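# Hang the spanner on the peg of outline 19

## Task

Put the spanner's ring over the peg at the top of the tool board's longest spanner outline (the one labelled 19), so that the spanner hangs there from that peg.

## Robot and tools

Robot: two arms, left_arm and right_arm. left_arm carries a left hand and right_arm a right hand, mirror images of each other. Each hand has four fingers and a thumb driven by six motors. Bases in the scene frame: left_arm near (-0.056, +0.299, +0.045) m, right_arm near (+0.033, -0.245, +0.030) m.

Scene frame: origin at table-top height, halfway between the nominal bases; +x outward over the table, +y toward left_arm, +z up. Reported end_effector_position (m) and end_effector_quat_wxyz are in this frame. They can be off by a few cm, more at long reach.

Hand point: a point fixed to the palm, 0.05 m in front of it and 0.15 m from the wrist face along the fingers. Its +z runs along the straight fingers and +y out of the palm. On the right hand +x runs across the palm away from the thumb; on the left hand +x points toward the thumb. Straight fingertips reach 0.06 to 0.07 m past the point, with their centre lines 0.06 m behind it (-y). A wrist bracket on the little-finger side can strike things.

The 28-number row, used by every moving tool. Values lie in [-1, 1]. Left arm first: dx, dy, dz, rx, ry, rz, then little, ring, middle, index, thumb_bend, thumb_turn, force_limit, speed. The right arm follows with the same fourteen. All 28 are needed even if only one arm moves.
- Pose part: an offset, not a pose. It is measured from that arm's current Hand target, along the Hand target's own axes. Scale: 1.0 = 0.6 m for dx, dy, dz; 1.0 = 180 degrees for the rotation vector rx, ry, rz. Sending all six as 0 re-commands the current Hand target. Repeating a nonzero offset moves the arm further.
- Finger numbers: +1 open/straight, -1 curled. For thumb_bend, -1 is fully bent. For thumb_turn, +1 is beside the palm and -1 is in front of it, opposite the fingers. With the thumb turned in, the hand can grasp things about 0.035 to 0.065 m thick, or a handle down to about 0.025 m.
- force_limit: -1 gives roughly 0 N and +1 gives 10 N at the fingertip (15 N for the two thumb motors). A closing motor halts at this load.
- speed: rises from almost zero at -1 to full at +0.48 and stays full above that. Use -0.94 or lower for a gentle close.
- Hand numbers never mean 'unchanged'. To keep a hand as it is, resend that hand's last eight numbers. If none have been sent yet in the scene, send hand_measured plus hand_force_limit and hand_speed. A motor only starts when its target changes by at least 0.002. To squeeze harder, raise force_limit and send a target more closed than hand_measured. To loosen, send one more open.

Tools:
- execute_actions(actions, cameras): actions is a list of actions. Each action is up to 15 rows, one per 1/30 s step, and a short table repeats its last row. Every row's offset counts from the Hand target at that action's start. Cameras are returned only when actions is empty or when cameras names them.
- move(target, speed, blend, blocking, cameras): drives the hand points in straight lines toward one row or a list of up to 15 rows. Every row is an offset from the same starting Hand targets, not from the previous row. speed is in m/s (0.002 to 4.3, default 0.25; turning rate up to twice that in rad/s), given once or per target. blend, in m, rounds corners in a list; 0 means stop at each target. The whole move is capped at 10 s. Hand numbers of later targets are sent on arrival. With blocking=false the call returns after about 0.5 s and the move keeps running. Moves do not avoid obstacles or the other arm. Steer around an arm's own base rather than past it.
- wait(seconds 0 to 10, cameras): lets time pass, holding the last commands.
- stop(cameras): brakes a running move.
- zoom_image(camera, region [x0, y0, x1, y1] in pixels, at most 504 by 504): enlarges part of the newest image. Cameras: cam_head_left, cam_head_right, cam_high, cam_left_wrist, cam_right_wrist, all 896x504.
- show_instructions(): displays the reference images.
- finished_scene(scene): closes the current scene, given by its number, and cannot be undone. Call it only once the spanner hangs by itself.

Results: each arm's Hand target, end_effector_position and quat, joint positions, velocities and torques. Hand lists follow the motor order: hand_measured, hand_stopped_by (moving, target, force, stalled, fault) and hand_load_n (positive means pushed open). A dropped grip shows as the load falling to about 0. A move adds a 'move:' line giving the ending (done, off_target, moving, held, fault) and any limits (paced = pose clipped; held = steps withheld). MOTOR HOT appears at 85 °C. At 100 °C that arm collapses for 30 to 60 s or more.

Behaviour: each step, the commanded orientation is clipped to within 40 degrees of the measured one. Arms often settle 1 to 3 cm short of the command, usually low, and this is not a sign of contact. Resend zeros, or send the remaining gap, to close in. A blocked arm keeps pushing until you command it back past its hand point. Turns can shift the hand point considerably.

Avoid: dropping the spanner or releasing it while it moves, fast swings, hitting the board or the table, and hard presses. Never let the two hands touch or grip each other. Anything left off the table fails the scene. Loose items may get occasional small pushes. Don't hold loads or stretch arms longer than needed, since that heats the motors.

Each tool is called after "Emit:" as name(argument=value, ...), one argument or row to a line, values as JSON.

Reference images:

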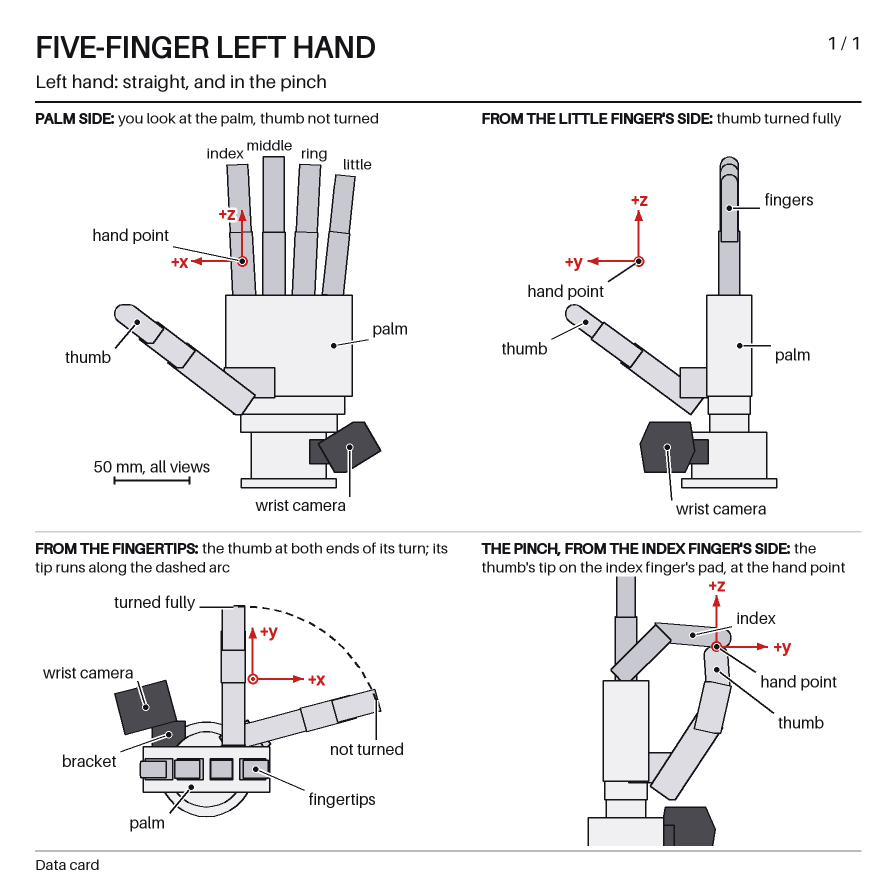

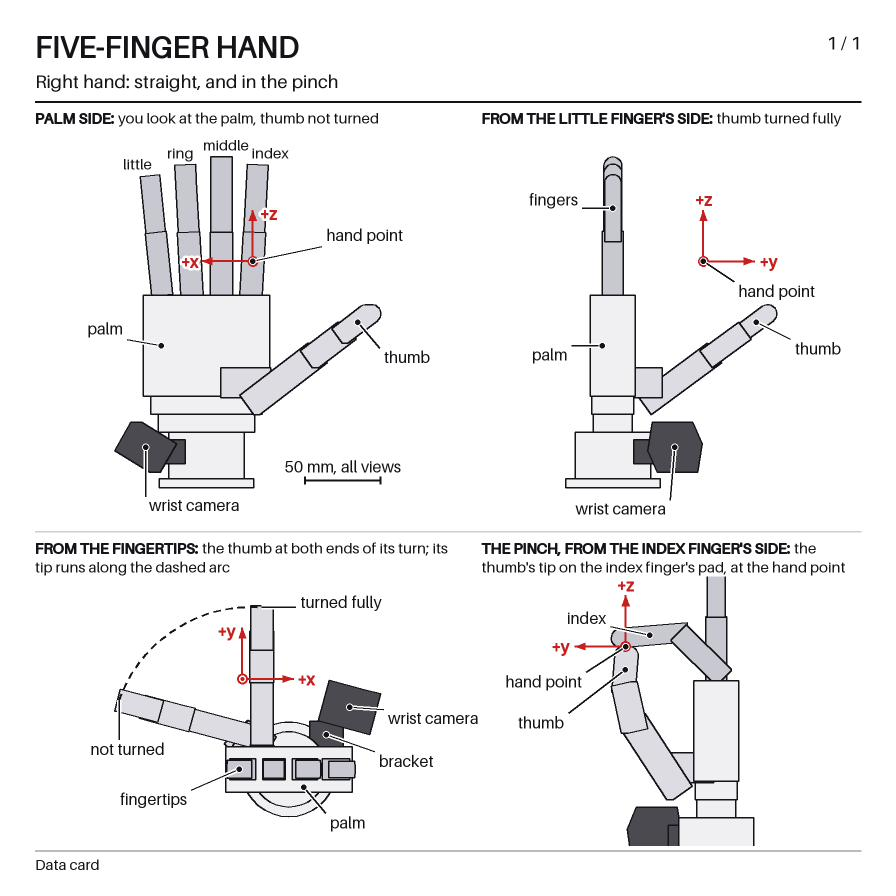

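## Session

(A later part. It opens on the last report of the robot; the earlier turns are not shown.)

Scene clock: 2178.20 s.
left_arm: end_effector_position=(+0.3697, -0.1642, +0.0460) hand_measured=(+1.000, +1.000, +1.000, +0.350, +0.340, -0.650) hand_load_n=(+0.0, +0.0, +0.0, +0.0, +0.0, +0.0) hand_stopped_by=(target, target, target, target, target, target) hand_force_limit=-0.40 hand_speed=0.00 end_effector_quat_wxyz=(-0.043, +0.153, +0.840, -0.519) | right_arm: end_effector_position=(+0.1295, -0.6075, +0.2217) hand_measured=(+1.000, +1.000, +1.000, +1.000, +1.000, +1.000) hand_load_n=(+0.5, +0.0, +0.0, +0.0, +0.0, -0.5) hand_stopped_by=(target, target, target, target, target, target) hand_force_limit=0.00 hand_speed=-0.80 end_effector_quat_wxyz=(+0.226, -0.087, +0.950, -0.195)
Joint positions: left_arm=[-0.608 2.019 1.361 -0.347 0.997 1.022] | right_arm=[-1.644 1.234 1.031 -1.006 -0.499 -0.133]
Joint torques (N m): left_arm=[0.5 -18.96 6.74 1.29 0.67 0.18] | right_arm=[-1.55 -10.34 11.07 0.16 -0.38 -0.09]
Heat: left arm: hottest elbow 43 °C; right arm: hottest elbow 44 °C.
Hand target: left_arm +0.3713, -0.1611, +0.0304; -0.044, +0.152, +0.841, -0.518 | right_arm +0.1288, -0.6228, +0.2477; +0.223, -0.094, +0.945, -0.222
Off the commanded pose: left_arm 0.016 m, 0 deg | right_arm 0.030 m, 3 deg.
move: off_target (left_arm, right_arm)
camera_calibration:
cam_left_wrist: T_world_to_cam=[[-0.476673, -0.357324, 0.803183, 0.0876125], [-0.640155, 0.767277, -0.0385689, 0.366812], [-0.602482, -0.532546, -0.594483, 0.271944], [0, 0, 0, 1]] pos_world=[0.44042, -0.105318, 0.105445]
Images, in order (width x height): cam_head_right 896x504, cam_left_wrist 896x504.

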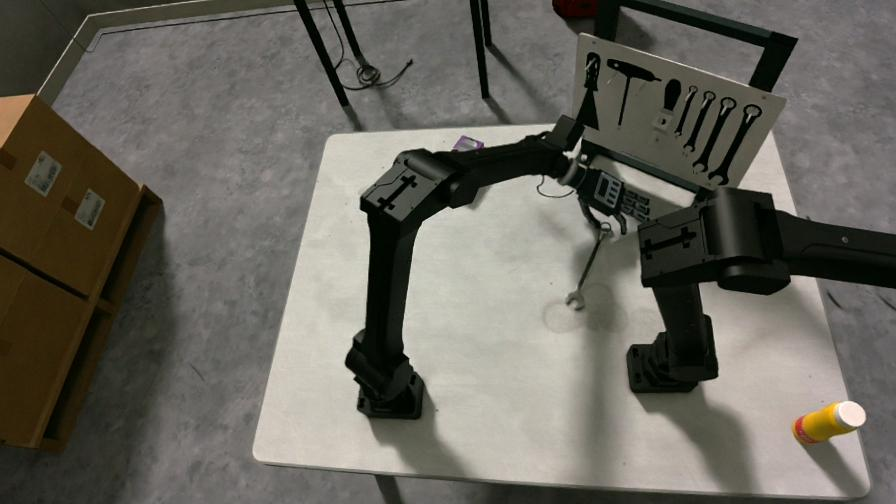

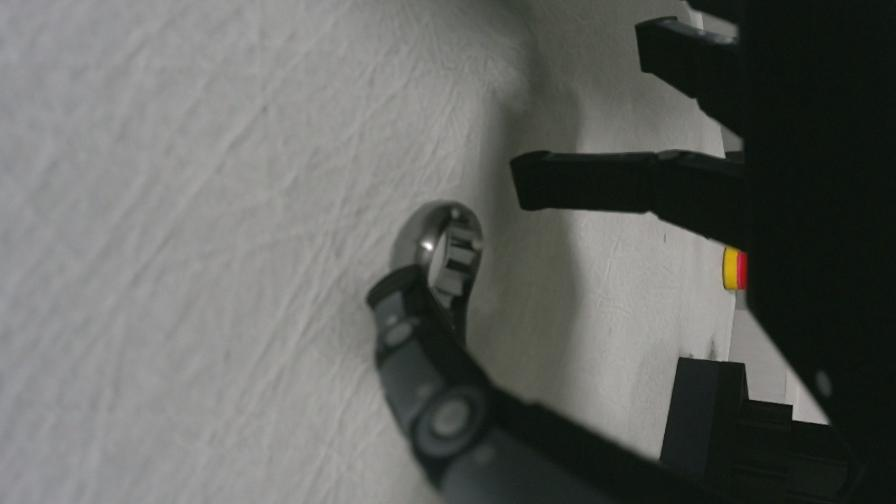

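Emit:
move(
  target=[
    [0.0043,-0.0487,-0.0338,0,0,0,1,1,1,0.35,0.34,-0.65,-0.4,0,0,0,0,0,0,0,1,1,1,1,1,1,0,-0.8],
    [0.0115,0.0007,-0.0033,0,0,0,1,1,1,0.35,0.34,-0.65,-0.4,0,0,0,0,0,0,0,1,1,1,1,1,1,0,-0.8],
  ],
  speed=0.1,
  cameras=["cam_head_right","cam_left_wrist"],
)

Emit:
zoom_image(
  camera="cam_head_right",
  region=[570, 190, 630, 250],
)

Emit:
zoom_image(
  camera="cam_left_wrist",
  region=[300, 80, 600, 420],
)

Scene clock: 2183.83 s.
left_arm: end_effector_position=(+0.3658, -0.1601, +0.0484) hand_measured=(+1.000, +1.000, +1.000, +0.350, +0.340, -0.650) hand_load_n=(+0.0, +0.0, +0.0, +0.0, +0.0, +0.0) hand_stopped_by=(target, target, target, target, target, target) hand_force_limit=-0.40 hand_speed=0.00 end_effector_quat_wxyz=(-0.039, +0.156, +0.838, -0.521) | right_arm: end_effector_position=(+0.1295, -0.6075, +0.2217) hand_measured=(+1.000, +1.000, +1.000, +1.000, +1.000, +1.000) hand_load_n=(+0.0, +0.0, +0.0, +0.0, +0.0, +0.0) hand_stopped_by=(target, target, target, target, target, target) hand_force_limit=0.00 hand_speed=-0.80 end_effector_quat_wxyz=(+0.226, -0.087, +0.950, -0.195)
Joint positions: left_arm=[-0.605 2.001 1.336 -0.334 1 1.027] | right_arm=[-1.644 1.234 1.031 -1.006 -0.499 -0.133]
Joint torques (N m): left_arm=[0.26 -18.43 6.6 1.22 0.59 0.13] | right_arm=[-1.49 -10.23 11.04 0.16 -0.38 -0.09]
Heat: left arm: hottest elbow 42 °C; right arm: hottest elbow 44 °C.
Hand target: left_arm +0.3654, -0.1572, +0.0305; -0.043, +0.152, +0.841, -0.518 | right_arm +0.1288, -0.6228, +0.2477; +0.223, -0.094, +0.945, -0.222
Off the commanded pose: left_arm 0.018 m, 1 deg | right_arm 0.030 m, 3 deg.
move: off_target (left_arm, right_arm)
camera_calibration:
cam_left_wrist: T_world_to_cam=[[-0.483084, -0.352093, 0.801661, 0.0885375], [-0.639038, 0.767682, -0.0479173, 0.361356], [-0.598549, -0.53544, -0.595855, 0.271384], [0, 0, 0, 1]] pos_world=[0.436128, -0.100923, 0.108043]
Images, in order (width x height): cam_head_right 896x504, cam_left_wrist 896x504.

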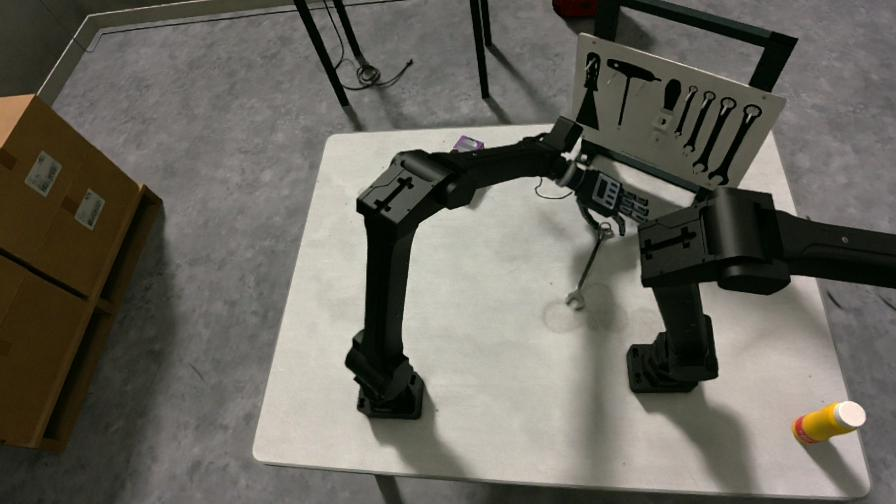

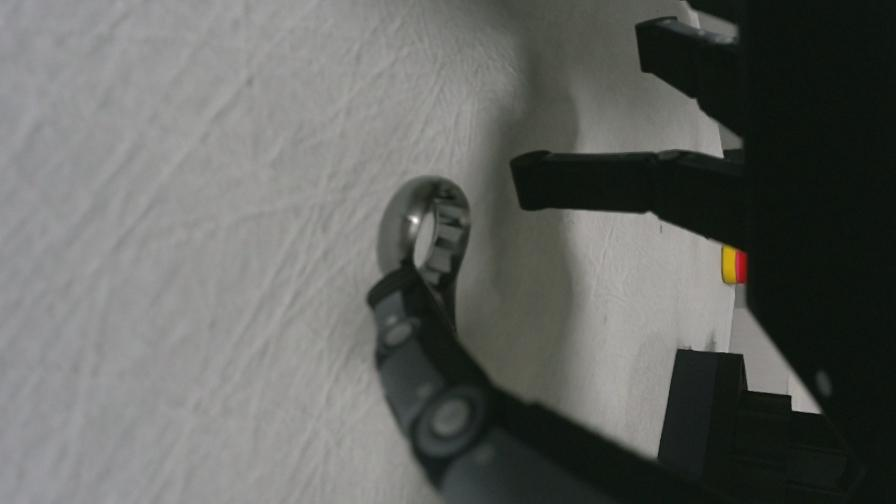

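Scaled by 8.400 from the camera's 896x504 image, which has a finer 1280x720 frame.

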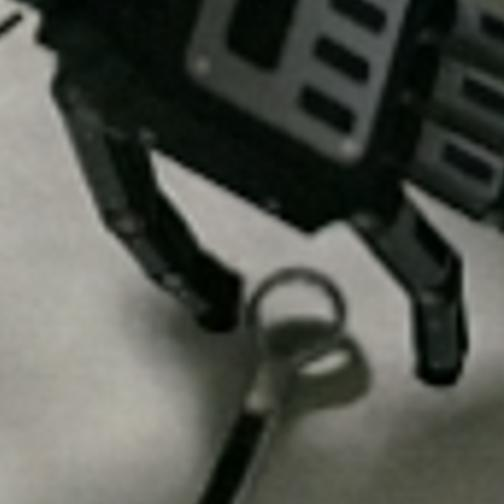

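Scaled by 1.482 from the camera's 896x504 image, which has a finer 1280x720 frame.

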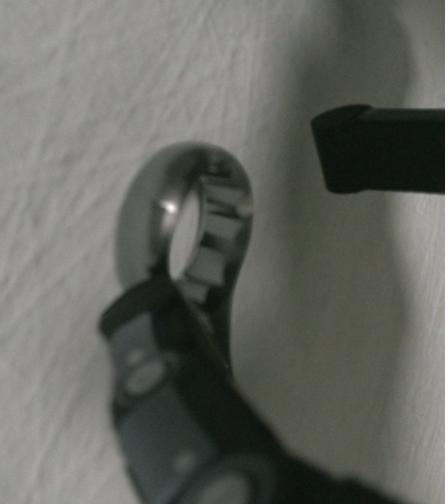

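Emit:
move(
  target=[0.0030,0.0144,0.0080,0,0,0,1,1,1,0.35,0.34,-0.65,-0.4,0,0,0,0,0,0,0,1,1,1,1,1,1,0,-0.8],
  speed=0.08,
  cameras=["cam_head_right","cam_left_wrist"],
)

Emit:
zoom_image(
  camera="cam_head_right",
  region=[570, 190, 630, 250],
)

Emit:
zoom_image(
  camera="cam_left_wrist",
  region=[300, 80, 600, 420],
)

Scene clock: 2187.30 s.
left_arm: end_effector_position=(+0.3651, -0.1597, +0.0375) hand_measured=(+1.000, +1.000, +1.000, +0.350, +0.340, -0.650) hand_load_n=(+0.0, +0.0, +0.0, +0.0, +0.0, +0.0) hand_stopped_by=(target, target, target, target, target, target) hand_force_limit=-0.40 hand_speed=0.00 end_effector_quat_wxyz=(-0.039, +0.156, +0.838, -0.521) | right_arm: end_effector_position=(+0.1295, -0.6075, +0.2217) hand_measured=(+1.000, +1.000, +1.000, +1.000, +1.000, +1.000) hand_load_n=(+0.5, +0.0, +0.0, +0.0, +0.0, +0.0) hand_stopped_by=(target, target, target, target, target, target) hand_force_limit=0.00 hand_speed=-0.80 end_effector_quat_wxyz=(+0.226, -0.087, +0.950, -0.195)
Joint positions: left_arm=[-0.605 2.018 1.328 -0.31 1.001 1.027] | right_arm=[-1.644 1.234 1.031 -1.006 -0.499 -0.133]
Joint torques (N m): left_arm=[-0.32 -18.26 6.53 1.17 0.54 0.12] | right_arm=[-1.67 -10.23 11.06 0.21 -0.39 -0.1]
Heat: left arm: hottest elbow 42 °C; right arm: hottest elbow 44 °C.
Hand target: left_arm +0.3644, -0.1572, +0.0205; -0.043, +0.152, +0.841, -0.518 | right_arm +0.1288, -0.6228, +0.2477; +0.223, -0.094, +0.945, -0.222
Off the commanded pose: left_arm 0.017 m, 1 deg | right_arm 0.030 m, 3 deg.
move: off_target (left_arm, right_arm)
camera_calibration:
cam_left_wrist: T_world_to_cam=[[-0.482947, -0.351467, 0.802018, 0.0970582], [-0.638764, 0.767896, -0.0481267, 0.360142], [-0.598952, -0.535543, -0.595357, 0.264807], [0, 0, 0, 1]] pos_world=[0.435527, -0.100623, 0.097145]
Images, in order (width x height): cam_head_right 896x504, cam_left_wrist 896x504.

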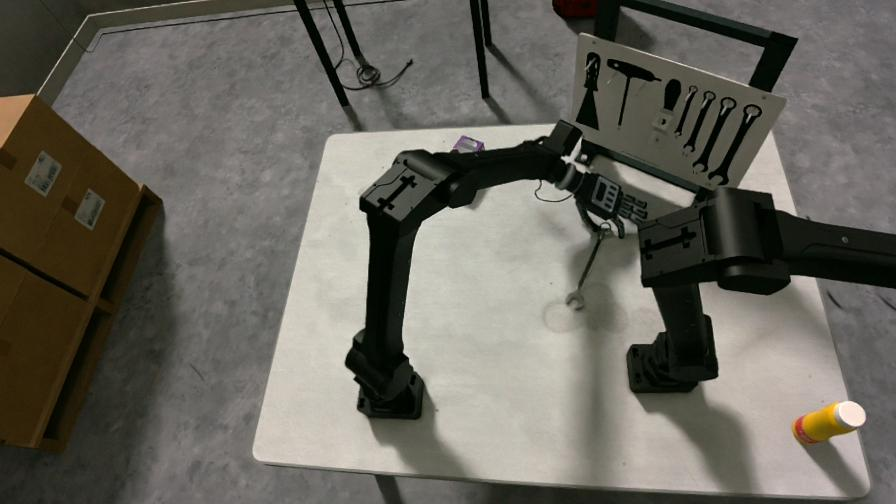

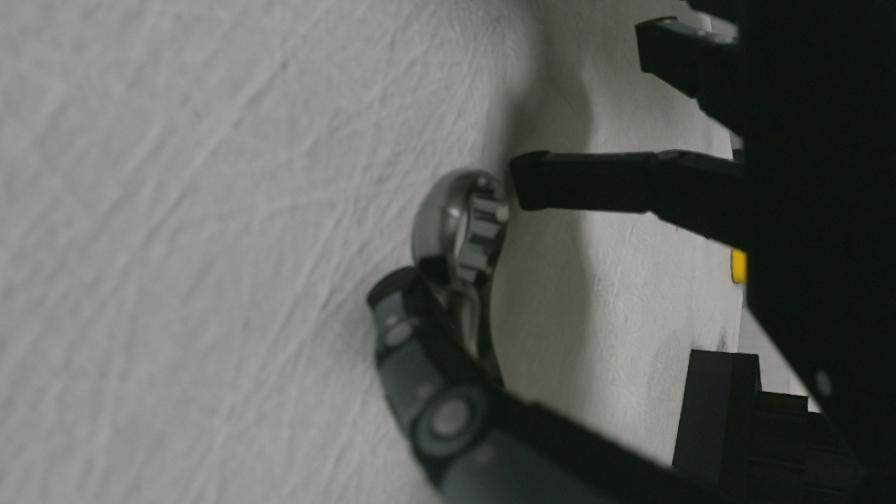

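Scaled by 8.400 from the camera's 896x504 image, which has a finer 1280x720 frame.

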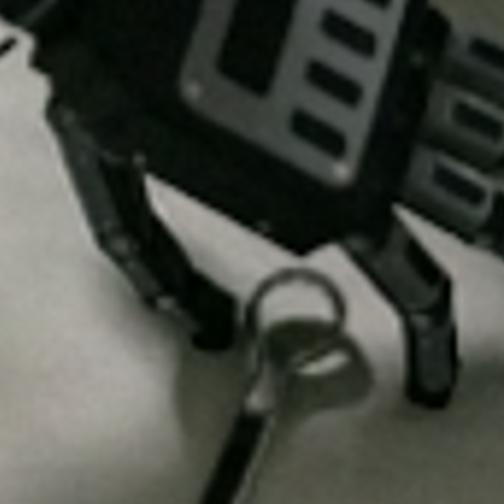

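Scaled by 1.482 from the camera's 896x504 image, which has a finer 1280x720 frame.

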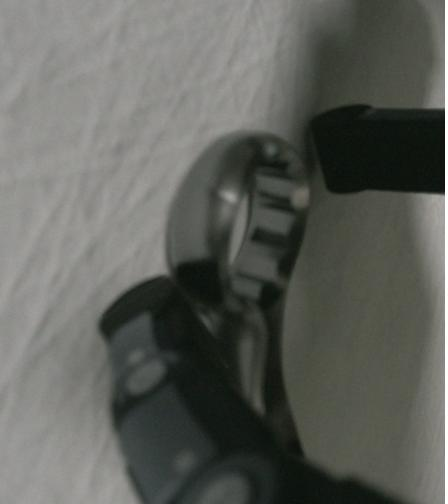

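Emit:
move(
  target=[
    [-0.0102,-0.0640,-0.0385,0,0,0,1,1,1,0.35,0.34,-0.65,-0.4,0,0,0,0,0,0,0,1,1,1,1,1,1,0,-0.8],
    [-0.0030,-0.0144,-0.0080,0,0,0,1,1,1,0.35,0.34,-0.65,-0.4,0,0,0,0,0,0,0,1,1,1,1,1,1,0,-0.8],
    [-0.0004,-0.0044,-0.0023,0,0,0,1,1,1,0.35,0.34,-0.65,-0.4,0,0,0,0,0,0,0,1,1,1,1,1,1,0,-0.8],
  ],
  speed=0.1,
  cameras=["cam_head_right","cam_left_wrist"],
)

Emit:
zoom_image(
  camera="cam_left_wrist",
  region=[300, 80, 600, 420],
)

Scene clock: 2195.37 s.
left_arm: end_effector_position=(+0.3650, -0.1587, +0.0395) hand_measured=(+1.000, +1.000, +1.000, +0.350, +0.340, -0.650) hand_load_n=(+0.0, +0.0, +0.0, +0.0, +0.0, +0.0) hand_stopped_by=(target, target, target, target, target, target) hand_force_limit=-0.40 hand_speed=0.00 end_effector_quat_wxyz=(-0.040, +0.155, +0.839, -0.520) | right_arm: end_effector_position=(+0.1295, -0.6075, +0.2217) hand_measured=(+1.000, +1.000, +1.000, +1.000, +1.000, +1.000) hand_load_n=(+0.0, +0.0, +0.0, +0.0, +0.0, +0.0) hand_stopped_by=(target, target, target, target, target, target) hand_force_limit=0.00 hand_speed=-0.80 end_effector_quat_wxyz=(+0.226, -0.087, +0.950, -0.195)
Joint positions: left_arm=[-0.604 2.014 1.328 -0.317 1 1.028] | right_arm=[-1.644 1.234 1.031 -1.006 -0.499 -0.133]
Joint torques (N m): left_arm=[0.21 -18.55 6.64 1.17 0.55 0.11] | right_arm=[-1.38 -10.29 11.08 0.16 -0.38 -0.09]
Heat: left arm: hottest elbow 41 °C; right arm: hottest elbow 44 °C.
Hand target: left_arm +0.3646, -0.1571, +0.0235; -0.043, +0.152, +0.841, -0.518 | right_arm +0.1288, -0.6228, +0.2477; +0.223, -0.094, +0.945, -0.222
Off the commanded pose: left_arm 0.016 m, 1 deg | right_arm 0.030 m, 3 deg.
move: off_target (left_arm, right_arm)
camera_calibration:
cam_left_wrist: T_world_to_cam=[[-0.481905, -0.353106, 0.801925, 0.0951513], [-0.639288, 0.767579, -0.0461883, 0.35941], [-0.599232, -0.53492, -0.595636, 0.266685], [0, 0, 0, 1]] pos_world=[0.435427, -0.0996223, 0.0991436]
Images, in order (width x height): cam_head_right 896x504, cam_left_wrist 896x504.

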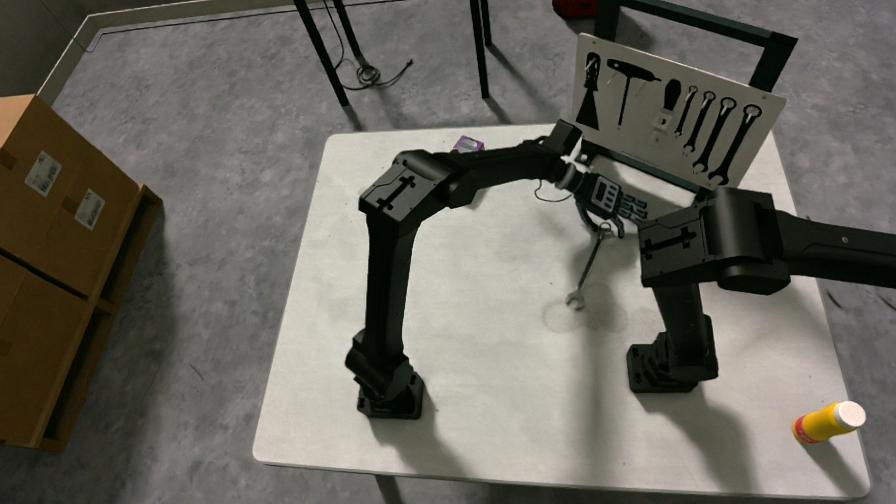

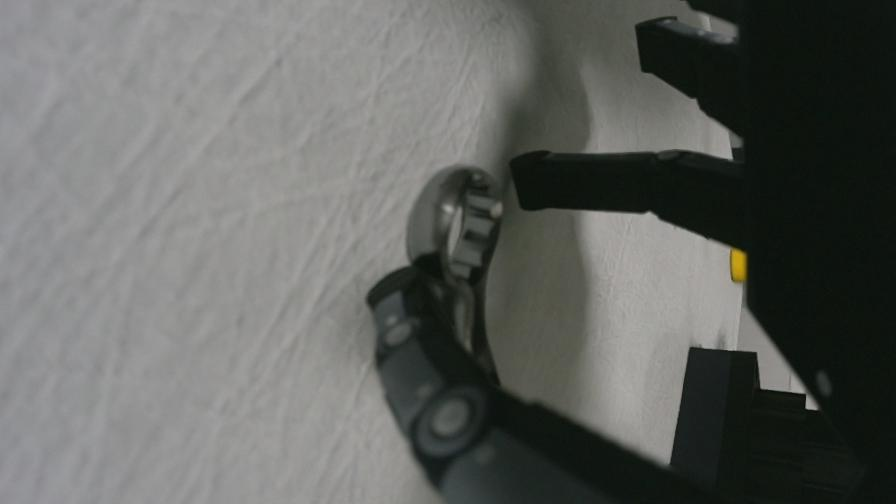

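Scaled by 1.482 from the camera's 896x504 image, which has a finer 1280x720 frame.

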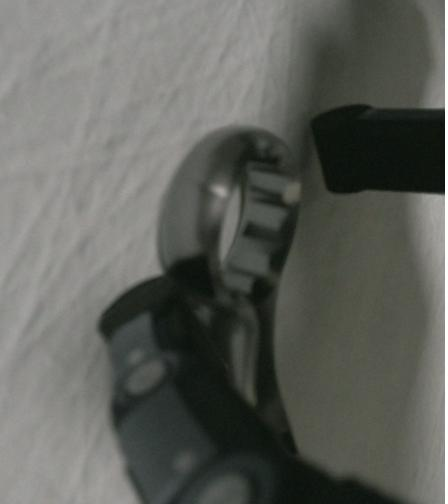

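Emit:
execute_actions(
  actions=[
    [[0,0,0,0,0,0,1,1,1,-0.3,0.34,-0.65,-0.45,-0.75,0,0,0,0,0,0,1,1,1,1,1,1,0,-0.8]],
    [[0,0,0,0,0,0,1,1,1,-0.3,0.34,-0.65,-0.45,-0.75,0,0,0,0,0,0,1,1,1,1,1,1,0,-0.8]],
    [[0,0,0,0,0,0,1,1,1,-0.3,0.34,-0.65,-0.45,-0.75,0,0,0,0,0,0,1,1,1,1,1,1,0,-0.8]],
  ],
  cameras=["cam_head_right","cam_left_wrist"],
)

Emit:
zoom_image(
  camera="cam_left_wrist",
  region=[300, 80, 600, 420],
)

Emit:
zoom_image(
  camera="cam_head_right",
  region=[570, 190, 630, 250],
)

Scene clock: 2200.90 s.
left_arm: end_effector_position=(+0.3652, -0.1587, +0.0391) hand_measured=(+1.000, +1.000, +1.000, -0.016, +0.340, -0.650) hand_load_n=(+0.0, +0.0, +0.0, +3.0, +2.0, +0.5) hand_stopped_by=(target, target, target, force, target, target) hand_force_limit=-0.45 hand_speed=-0.75 end_effector_quat_wxyz=(-0.039, +0.155, +0.839, -0.520) | right_arm: end_effector_position=(+0.1295, -0.6075, +0.2217) hand_measured=(+1.000, +1.000, +1.000, +1.000, +1.000, +1.000) hand_load_n=(+0.0, +0.0, +0.0, +0.0, +0.0, -0.5) hand_stopped_by=(target, target, target, target, target, target) hand_force_limit=0.00 hand_speed=-0.80 end_effector_quat_wxyz=(+0.226, -0.087, +0.950, -0.195)
Joint positions: left_arm=[-0.604 2.014 1.328 -0.317 0.999 1.028] | right_arm=[-1.644 1.234 1.031 -1.006 -0.499 -0.133]
Joint torques (N m): left_arm=[0.09 -18.61 6.65 1.18 0.6 0.11] | right_arm=[-1.44 -10.23 11.03 0.23 -0.39 -0.11]
Heat: left arm: hottest elbow 40 °C; right arm: hottest elbow 44 °C.
Hand target: left_arm +0.3645, -0.1570, +0.0234; -0.043, +0.152, +0.841, -0.518 | right_arm +0.1288, -0.6228, +0.2477; +0.223, -0.094, +0.945, -0.222
Off the commanded pose: left_arm 0.016 m, 1 deg | right_arm 0.030 m, 3 deg.
Step readings (end_effector_position of left_arm | right_arm):
0: (+0.3651, -0.1588, +0.0395) | (+0.1295, -0.6075, +0.2217)
1: (+0.3651, -0.1588, +0.0395) | (+0.1295, -0.6075, +0.2217)
2: (+0.3651, -0.1588, +0.0395) | (+0.1295, -0.6075, +0.2217)
4: (+0.3651, -0.1588, +0.0395) | (+0.1295, -0.6075, +0.2217)
8: (+0.3651, -0.1588, +0.0395) | (+0.1295, -0.6075, +0.2217)
15: (+0.3651, -0.1588, +0.0395) | (+0.1295, -0.6075, +0.2217)
16: (+0.3651, -0.1588, +0.0395) | (+0.1295, -0.6075, +0.2217)
17: (+0.3651, -0.1587, +0.0394) | (+0.1295, -0.6075, +0.2217)
19: (+0.3652, -0.1587, +0.0391) | (+0.1295, -0.6075, +0.2217)
23: (+0.3652, -0.1587, +0.0391) | (+0.1295, -0.6075, +0.2217)
30: (+0.3652, -0.1587, +0.0391) | (+0.1295, -0.6075, +0.2217)
31: (+0.3652, -0.1587, +0.0391) | (+0.1295, -0.6075, +0.2217)
32: (+0.3652, -0.1587, +0.0391) | (+0.1295, -0.6075, +0.2217)
34: (+0.3652, -0.1587, +0.0391) | (+0.1295, -0.6075, +0.2217)
38: (+0.3652, -0.1587, +0.0391) | (+0.1295, -0.6075, +0.2217)
45: (+0.3652, -0.1587, +0.0391) | (+0.1295, -0.6075, +0.2217)
camera_calibration:
cam_left_wrist: T_world_to_cam=[[-0.482098, -0.354045, 0.801395, 0.0955208], [-0.639767, 0.767196, -0.0459296, 0.359529], [-0.598565, -0.534848, -0.59637, 0.266409], [0, 0, 0, 1]] pos_world=[0.435528, -0.0995224, 0.0988413]
Images, in order (width x height): cam_head_right 896x504, cam_left_wrist 896x504.

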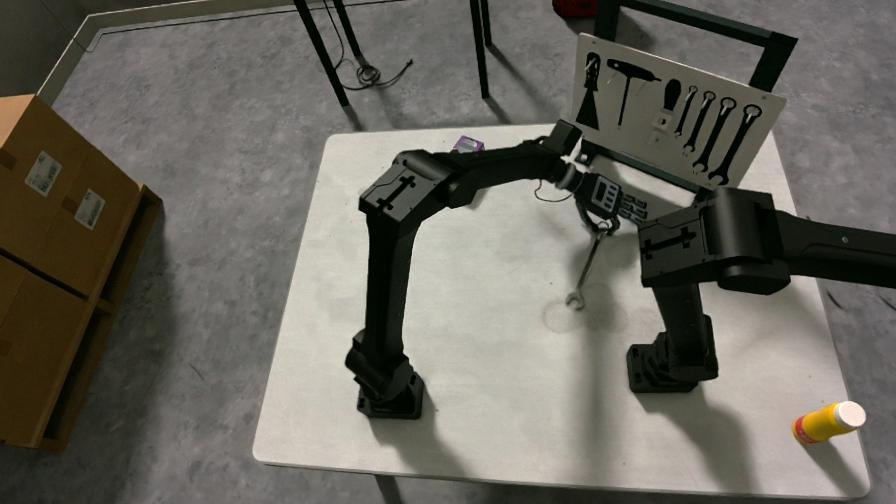

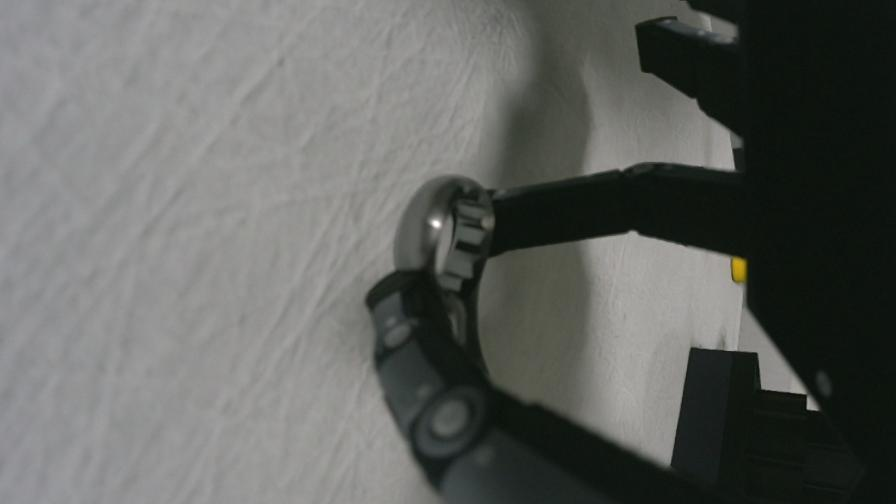

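Scaled by 1.482 from the camera's 896x504 image, which has a finer 1280x720 frame.

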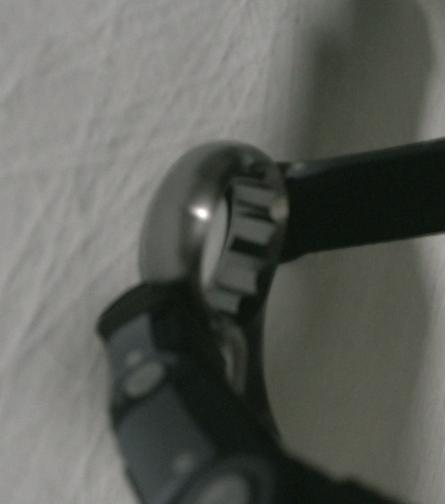

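Scaled by 8.400 from the camera's 896x504 image, which has a finer 1280x720 frame.

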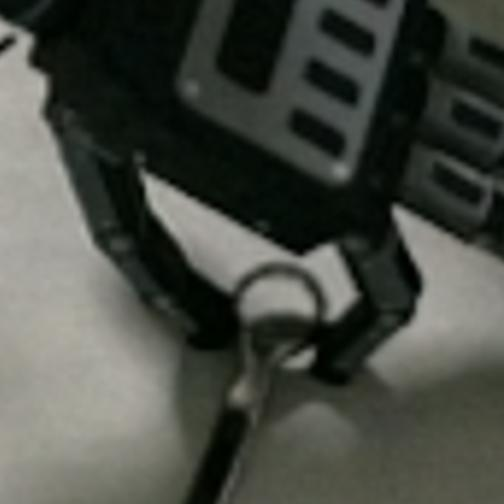

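Emit:
move(
  target=[
    [-0.0064,-0.0663,-0.0346,0,0,0,1,1,1,-0.303,0.34,-0.65,-0.2,-0.9,0,0,0,0,0,0,1,1,1,1,1,1,0,-0.8],
    [-0.0089,-0.0928,-0.0484,0,-0.0130,0.0245,1,1,1,-0.306,0.34,-0.65,-0.05,-0.9,0,0,0,0,0,0,1,1,1,1,1,1,0,-0.8],
  ],
  speed=0.04,
  cameras=["cam_head_right","cam_left_wrist"],
)

Scene clock: 2207.00 s.
left_arm: end_effector_position=(+0.3614, -0.1517, +0.0682) hand_measured=(+1.000, +1.000, +1.000, -0.030, +0.342, -0.650) hand_load_n=(+0.0, +0.0, +0.0, +4.5, +4.5, +0.5) hand_stopped_by=(target, target, target, force, target, target) hand_force_limit=-0.05 hand_speed=-0.90 end_effector_quat_wxyz=(-0.026, +0.158, +0.843, -0.514) | right_arm: end_effector_position=(+0.1295, -0.6075, +0.2217) hand_measured=(+1.000, +1.000, +1.000, +1.000, +1.000, +1.000) hand_load_n=(+0.0, +0.0, +0.5, +0.0, +0.0, -0.5) hand_stopped_by=(target, target, target, target, target, target) hand_force_limit=0.00 hand_speed=-0.80 end_effector_quat_wxyz=(+0.226, -0.087, +0.950, -0.195)
Joint positions: left_arm=[-0.604 1.94 1.306 -0.358 0.974 1.035] | right_arm=[-1.644 1.234 1.031 -1.006 -0.499 -0.133]
Joint torques (N m): left_arm=[-0.44 -22.95 7.06 1.29 0.63 0.19] | right_arm=[-1.67 -10.4 11.07 0.17 -0.37 -0.1]
Heat: left arm: hottest elbow 40 °C; right arm: hottest elbow 44 °C.
Hand target: left_arm +0.3645, -0.1569, +0.0865; -0.006, +0.173, +0.835, -0.522 | right_arm +0.1288, -0.6228, +0.2477; +0.223, -0.094, +0.945, -0.222
Off the commanded pose: left_arm 0.019 m, 3 deg | right_arm 0.030 m, 3 deg.
move: off_target (left_arm, right_arm); target 2's new numbers were sent with left_arm's hand 0.019 m and 3 deg from that target
camera_calibration:
cam_left_wrist: T_world_to_cam=[[-0.499595, -0.367063, 0.784646, 0.0783507], [-0.646448, 0.760927, -0.0556358, 0.355362], [-0.576637, -0.535028, -0.617442, 0.278712], [0, 0, 0, 1]] pos_world=[0.429582, -0.0925259, 0.130382]
Images, in order (width x height): cam_head_right 896x504, cam_left_wrist 896x504.

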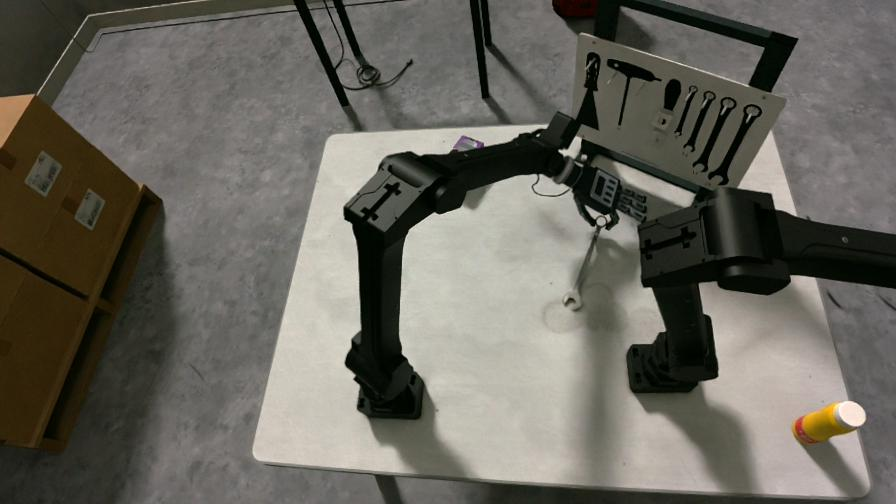

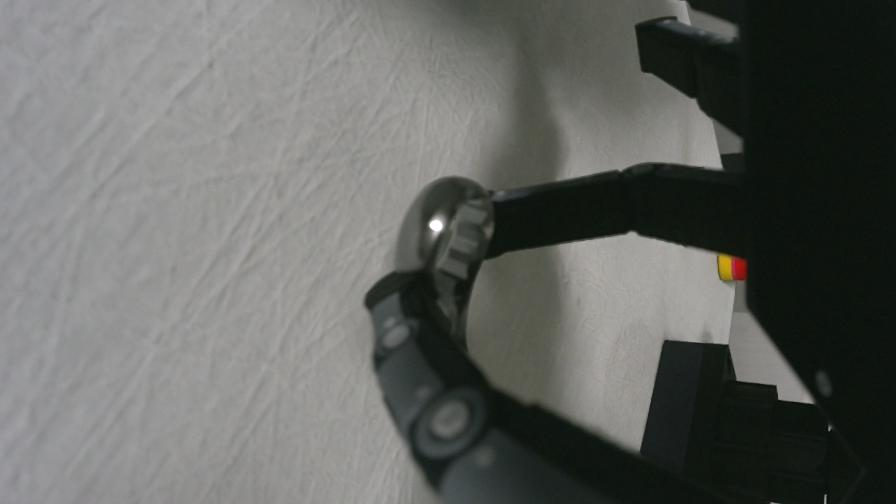

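Emit:
execute_actions(
  actions=[
    [[0,0,0,0,0,0,1,1,1,-0.31,0.34,-0.65,0.25,-0.93,0,0,0,0,0,0,1,1,1,1,1,1,0,-0.8]],
  ],
  cameras=["cam_left_wrist"],
)

Scene clock: 2209.23 s.
left_arm: end_effector_position=(+0.3614, -0.1517, +0.0682) hand_measured=(+1.000, +1.000, +1.000, -0.040, +0.342, -0.650) hand_load_n=(+0.0, +0.0, +0.0, +7.0, +6.0, +0.0) hand_stopped_by=(target, target, target, force, target, target) hand_force_limit=0.25 hand_speed=-0.93 end_effector_quat_wxyz=(-0.026, +0.158, +0.843, -0.514) | right_arm: end_effector_position=(+0.1295, -0.6075, +0.2217) hand_measured=(+1.000, +1.000, +1.000, +1.000, +1.000, +1.000) hand_load_n=(+0.0, +0.0, +0.0, +0.0, +0.0, +0.0) hand_stopped_by=(target, target, target, target, target, target) hand_force_limit=0.00 hand_speed=-0.80 end_effector_quat_wxyz=(+0.226, -0.087, +0.950, -0.195)
Joint positions: left_arm=[-0.604 1.94 1.306 -0.358 0.974 1.035] | right_arm=[-1.644 1.234 1.031 -1.006 -0.499 -0.133]
Joint torques (N m): left_arm=[-0.44 -23 7.04 1.31 0.62 0.17] | right_arm=[-1.73 -10.4 11.03 0.2 -0.38 -0.07]
Heat: left arm: hottest elbow 40 °C; right arm: hottest elbow 44 °C.
Hand target: left_arm +0.3645, -0.1569, +0.0865; -0.006, +0.173, +0.835, -0.522 | right_arm +0.1288, -0.6228, +0.2477; +0.223, -0.094, +0.945, -0.222
Off the commanded pose: left_arm 0.019 m, 3 deg | right_arm 0.030 m, 3 deg.
Step readings (end_effector_position of left_arm | right_arm):
0: (+0.3614, -0.1517, +0.0682) | (+0.1295, -0.6075, +0.2217)
1: (+0.3614, -0.1517, +0.0682) | (+0.1295, -0.6075, +0.2217)
2: (+0.3614, -0.1517, +0.0682) | (+0.1295, -0.6075, +0.2217)
4: (+0.3614, -0.1517, +0.0682) | (+0.1295, -0.6075, +0.2217)
8: (+0.3614, -0.1517, +0.0682) | (+0.1295, -0.6075, +0.2217)
15: (+0.3614, -0.1517, +0.0682) | (+0.1295, -0.6075, +0.2217)
camera_calibration:
cam_left_wrist: T_world_to_cam=[[-0.499595, -0.367063, 0.784646, 0.0783507], [-0.646448, 0.760927, -0.0556358, 0.355362], [-0.576637, -0.535028, -0.617442, 0.278712], [0, 0, 0, 1]] pos_world=[0.429582, -0.0925259, 0.130382]
Images, in order (width x height): cam_left_wrist 896x504.

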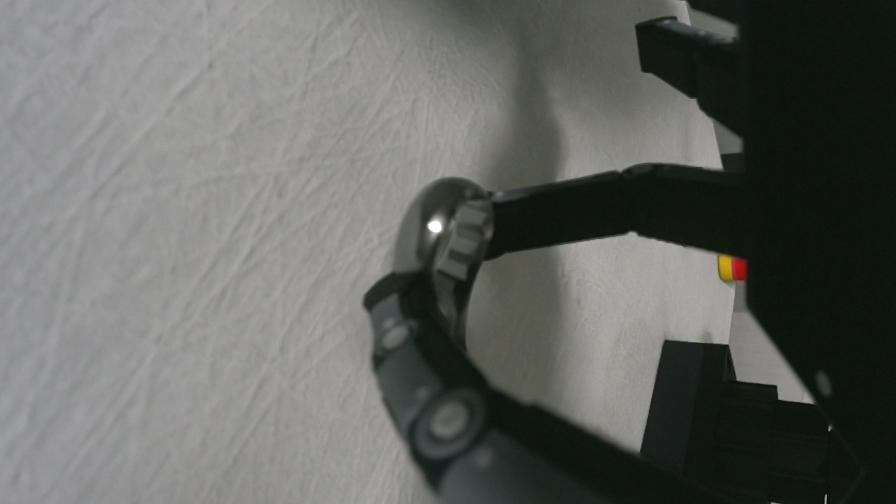

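Emit:
move(
  target=[
    [0.0012,-0.0482,-0.0252,0,-0.0208,0.0392,1,1,1,-0.313,0.34,-0.65,0.2,-0.93,0,0,0,0,0,0,1,1,1,1,1,1,0,-0.8],
    [0.0083,-0.0940,-0.0493,0,-0.0415,0.0785,1,1,1,-0.316,0.34,-0.65,0.2,-0.93,0,0,0,0,0,0,1,1,1,1,1,1,0,-0.8],
  ],
  speed=0.045,
  cameras=["cam_head_right","cam_left_wrist"],
)

Scene clock: 2220.43 s.
left_arm: end_effector_position=(+0.3482, -0.1466, +0.1302) hand_measured=(+1.000, +1.000, +1.000, -0.040, +0.342, -0.650) hand_load_n=(+0.0, +0.0, +0.0, +7.0, +6.5, +0.5) hand_stopped_by=(target, target, target, force, target, target) hand_force_limit=0.20 hand_speed=-0.93 end_effector_quat_wxyz=(+0.091, +0.225, +0.818, -0.522) | right_arm: end_effector_position=(+0.1295, -0.6075, +0.2217) hand_measured=(+1.000, +1.000, +1.000, +1.000, +1.000, +1.000) hand_load_n=(+0.0, +0.0, -0.5, +0.0, +0.0, +0.0) hand_stopped_by=(target, target, target, target, target, target) hand_force_limit=0.00 hand_speed=-0.80 end_effector_quat_wxyz=(+0.226, -0.087, +0.950, -0.195)
Joint positions: left_arm=[-0.633 1.723 1.136 -0.182 0.891 1.087] | right_arm=[-1.644 1.234 1.031 -1.006 -0.499 -0.133]
Joint torques (N m): left_arm=[-0.62 -19.84 7.61 1.73 0.47 0.21] | right_arm=[-1.73 -10.17 11 0.17 -0.39 -0.1]
Heat: left arm: hottest elbow 39 °C; right arm: hottest elbow 44 °C.
Hand target: left_arm +0.3494, -0.1521, +0.1483; +0.112, +0.241, +0.806, -0.529 | right_arm +0.1288, -0.6228, +0.2477; +0.223, -0.094, +0.945, -0.222
Off the commanded pose: left_arm 0.019 m, 3 deg | right_arm 0.030 m, 3 deg.
move: off_target (left_arm, right_arm); target 2's new numbers were sent with left_arm's hand 0.019 m and 3 deg from that target
camera_calibration:
cam_left_wrist: T_world_to_cam=[[-0.690703, -0.308649, 0.653961, 0.117049], [-0.601683, 0.746935, -0.282957, 0.358355], [-0.401132, -0.588917, -0.701619, 0.254024], [0, 0, 0, 1]] pos_world=[0.39836, -0.0819419, 0.203082]
Images, in order (width x height): cam_head_right 896x504, cam_left_wrist 896x504.

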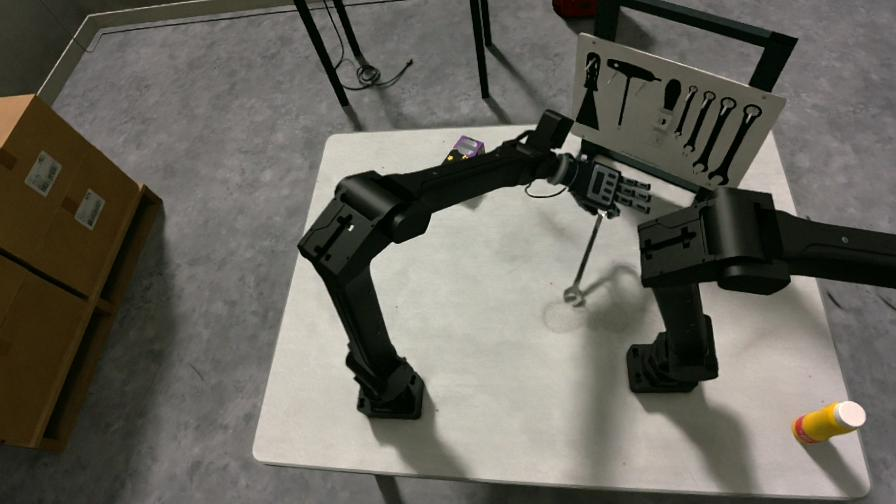

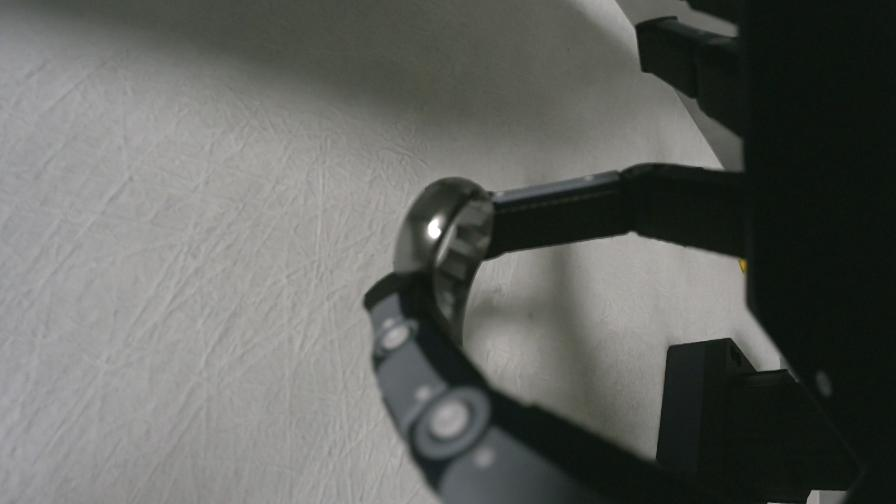

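Emit:
move(
  target=[
    [-0.0042,-0.0437,-0.0242,0,-0.0234,0.0442,1,1,1,-0.319,0.34,-0.65,0.2,-0.93,0,0,0,0,0,0,1,1,1,1,1,1,0,-0.8],
    [-0.0055,-0.0887,-0.0483,0,-0.0467,0.0883,1,1,1,-0.322,0.34,-0.65,0.2,-0.93,0,0,0,0,0,0,1,1,1,1,1,1,0,-0.8],
  ],
  speed=0.045,
  cameras=["cam_head_right","cam_left_wrist"],
)

Scene clock: 2230.43 s.
left_arm: end_effector_position=(+0.3271, -0.1393, +0.1852) hand_measured=(+1.000, +1.000, +1.000, -0.040, +0.342, -0.650) hand_load_n=(+0.0, +0.0, +0.0, +6.5, +6.0, +0.5) hand_stopped_by=(target, target, target, force, target, target) hand_force_limit=0.20 hand_speed=-0.93 end_effector_quat_wxyz=(+0.221, +0.296, +0.770, -0.520) | right_arm: end_effector_position=(+0.1295, -0.6075, +0.2217) hand_measured=(+1.000, +1.000, +1.000, +1.000, +1.000, +1.000) hand_load_n=(+0.0, +0.0, +0.0, +0.0, +0.0, +0.0) hand_stopped_by=(target, target, target, target, target, target) hand_force_limit=0.00 hand_speed=-0.80 end_effector_quat_wxyz=(+0.226, -0.087, +0.950, -0.195)
Joint positions: left_arm=[-0.677 1.516 0.956 0.015 0.794 1.176] | right_arm=[-1.644 1.234 1.031 -1.006 -0.499 -0.133]
Joint torques (N m): left_arm=[-0.67 -16.38 8.06 2.13 0.31 0.24] | right_arm=[-1.61 -10.34 11.11 0.17 -0.39 -0.1]
Heat: left arm: hottest elbow 40 °C; right arm: hottest elbow 44 °C.
Hand target: left_arm +0.3274, -0.1439, +0.2042; +0.243, +0.310, +0.755, -0.525 | right_arm +0.1288, -0.6228, +0.2477; +0.223, -0.094, +0.945, -0.222
Off the commanded pose: left_arm 0.020 m, 4 deg | right_arm 0.030 m, 3 deg.
move: off_target (left_arm, right_arm); target 2's new numbers were sent with left_arm's hand 0.020 m and 4 deg from that target
camera_calibration:
cam_left_wrist: T_world_to_cam=[[-0.856498, -0.25663, 0.44783, 0.168485], [-0.480715, 0.71255, -0.511063, 0.353598], [-0.187947, -0.653003, -0.733664, 0.215676], [0, 0, 0, 1]] pos_world=[0.354822, -0.0678807, 0.263492]
Images, in order (width x height): cam_head_right 896x504, cam_left_wrist 896x504.

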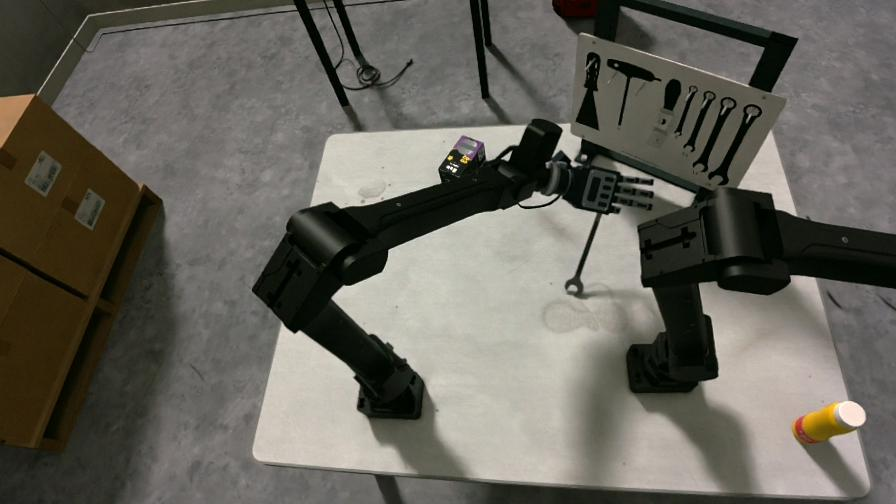

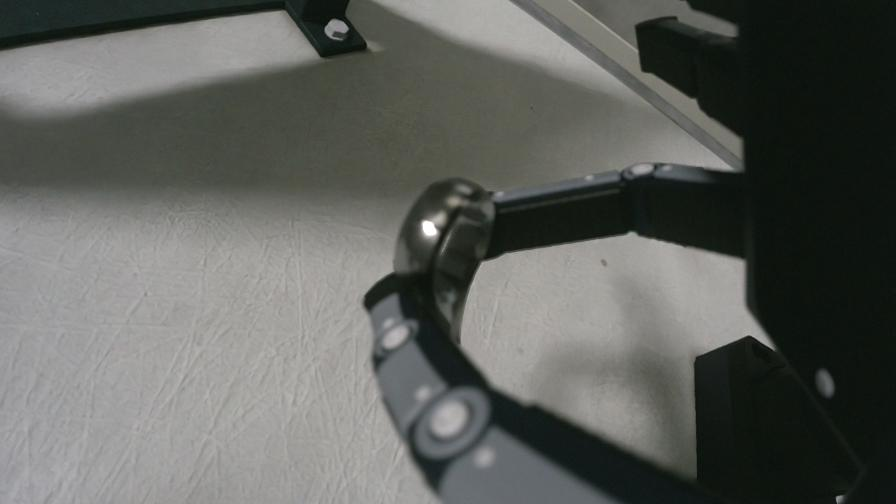

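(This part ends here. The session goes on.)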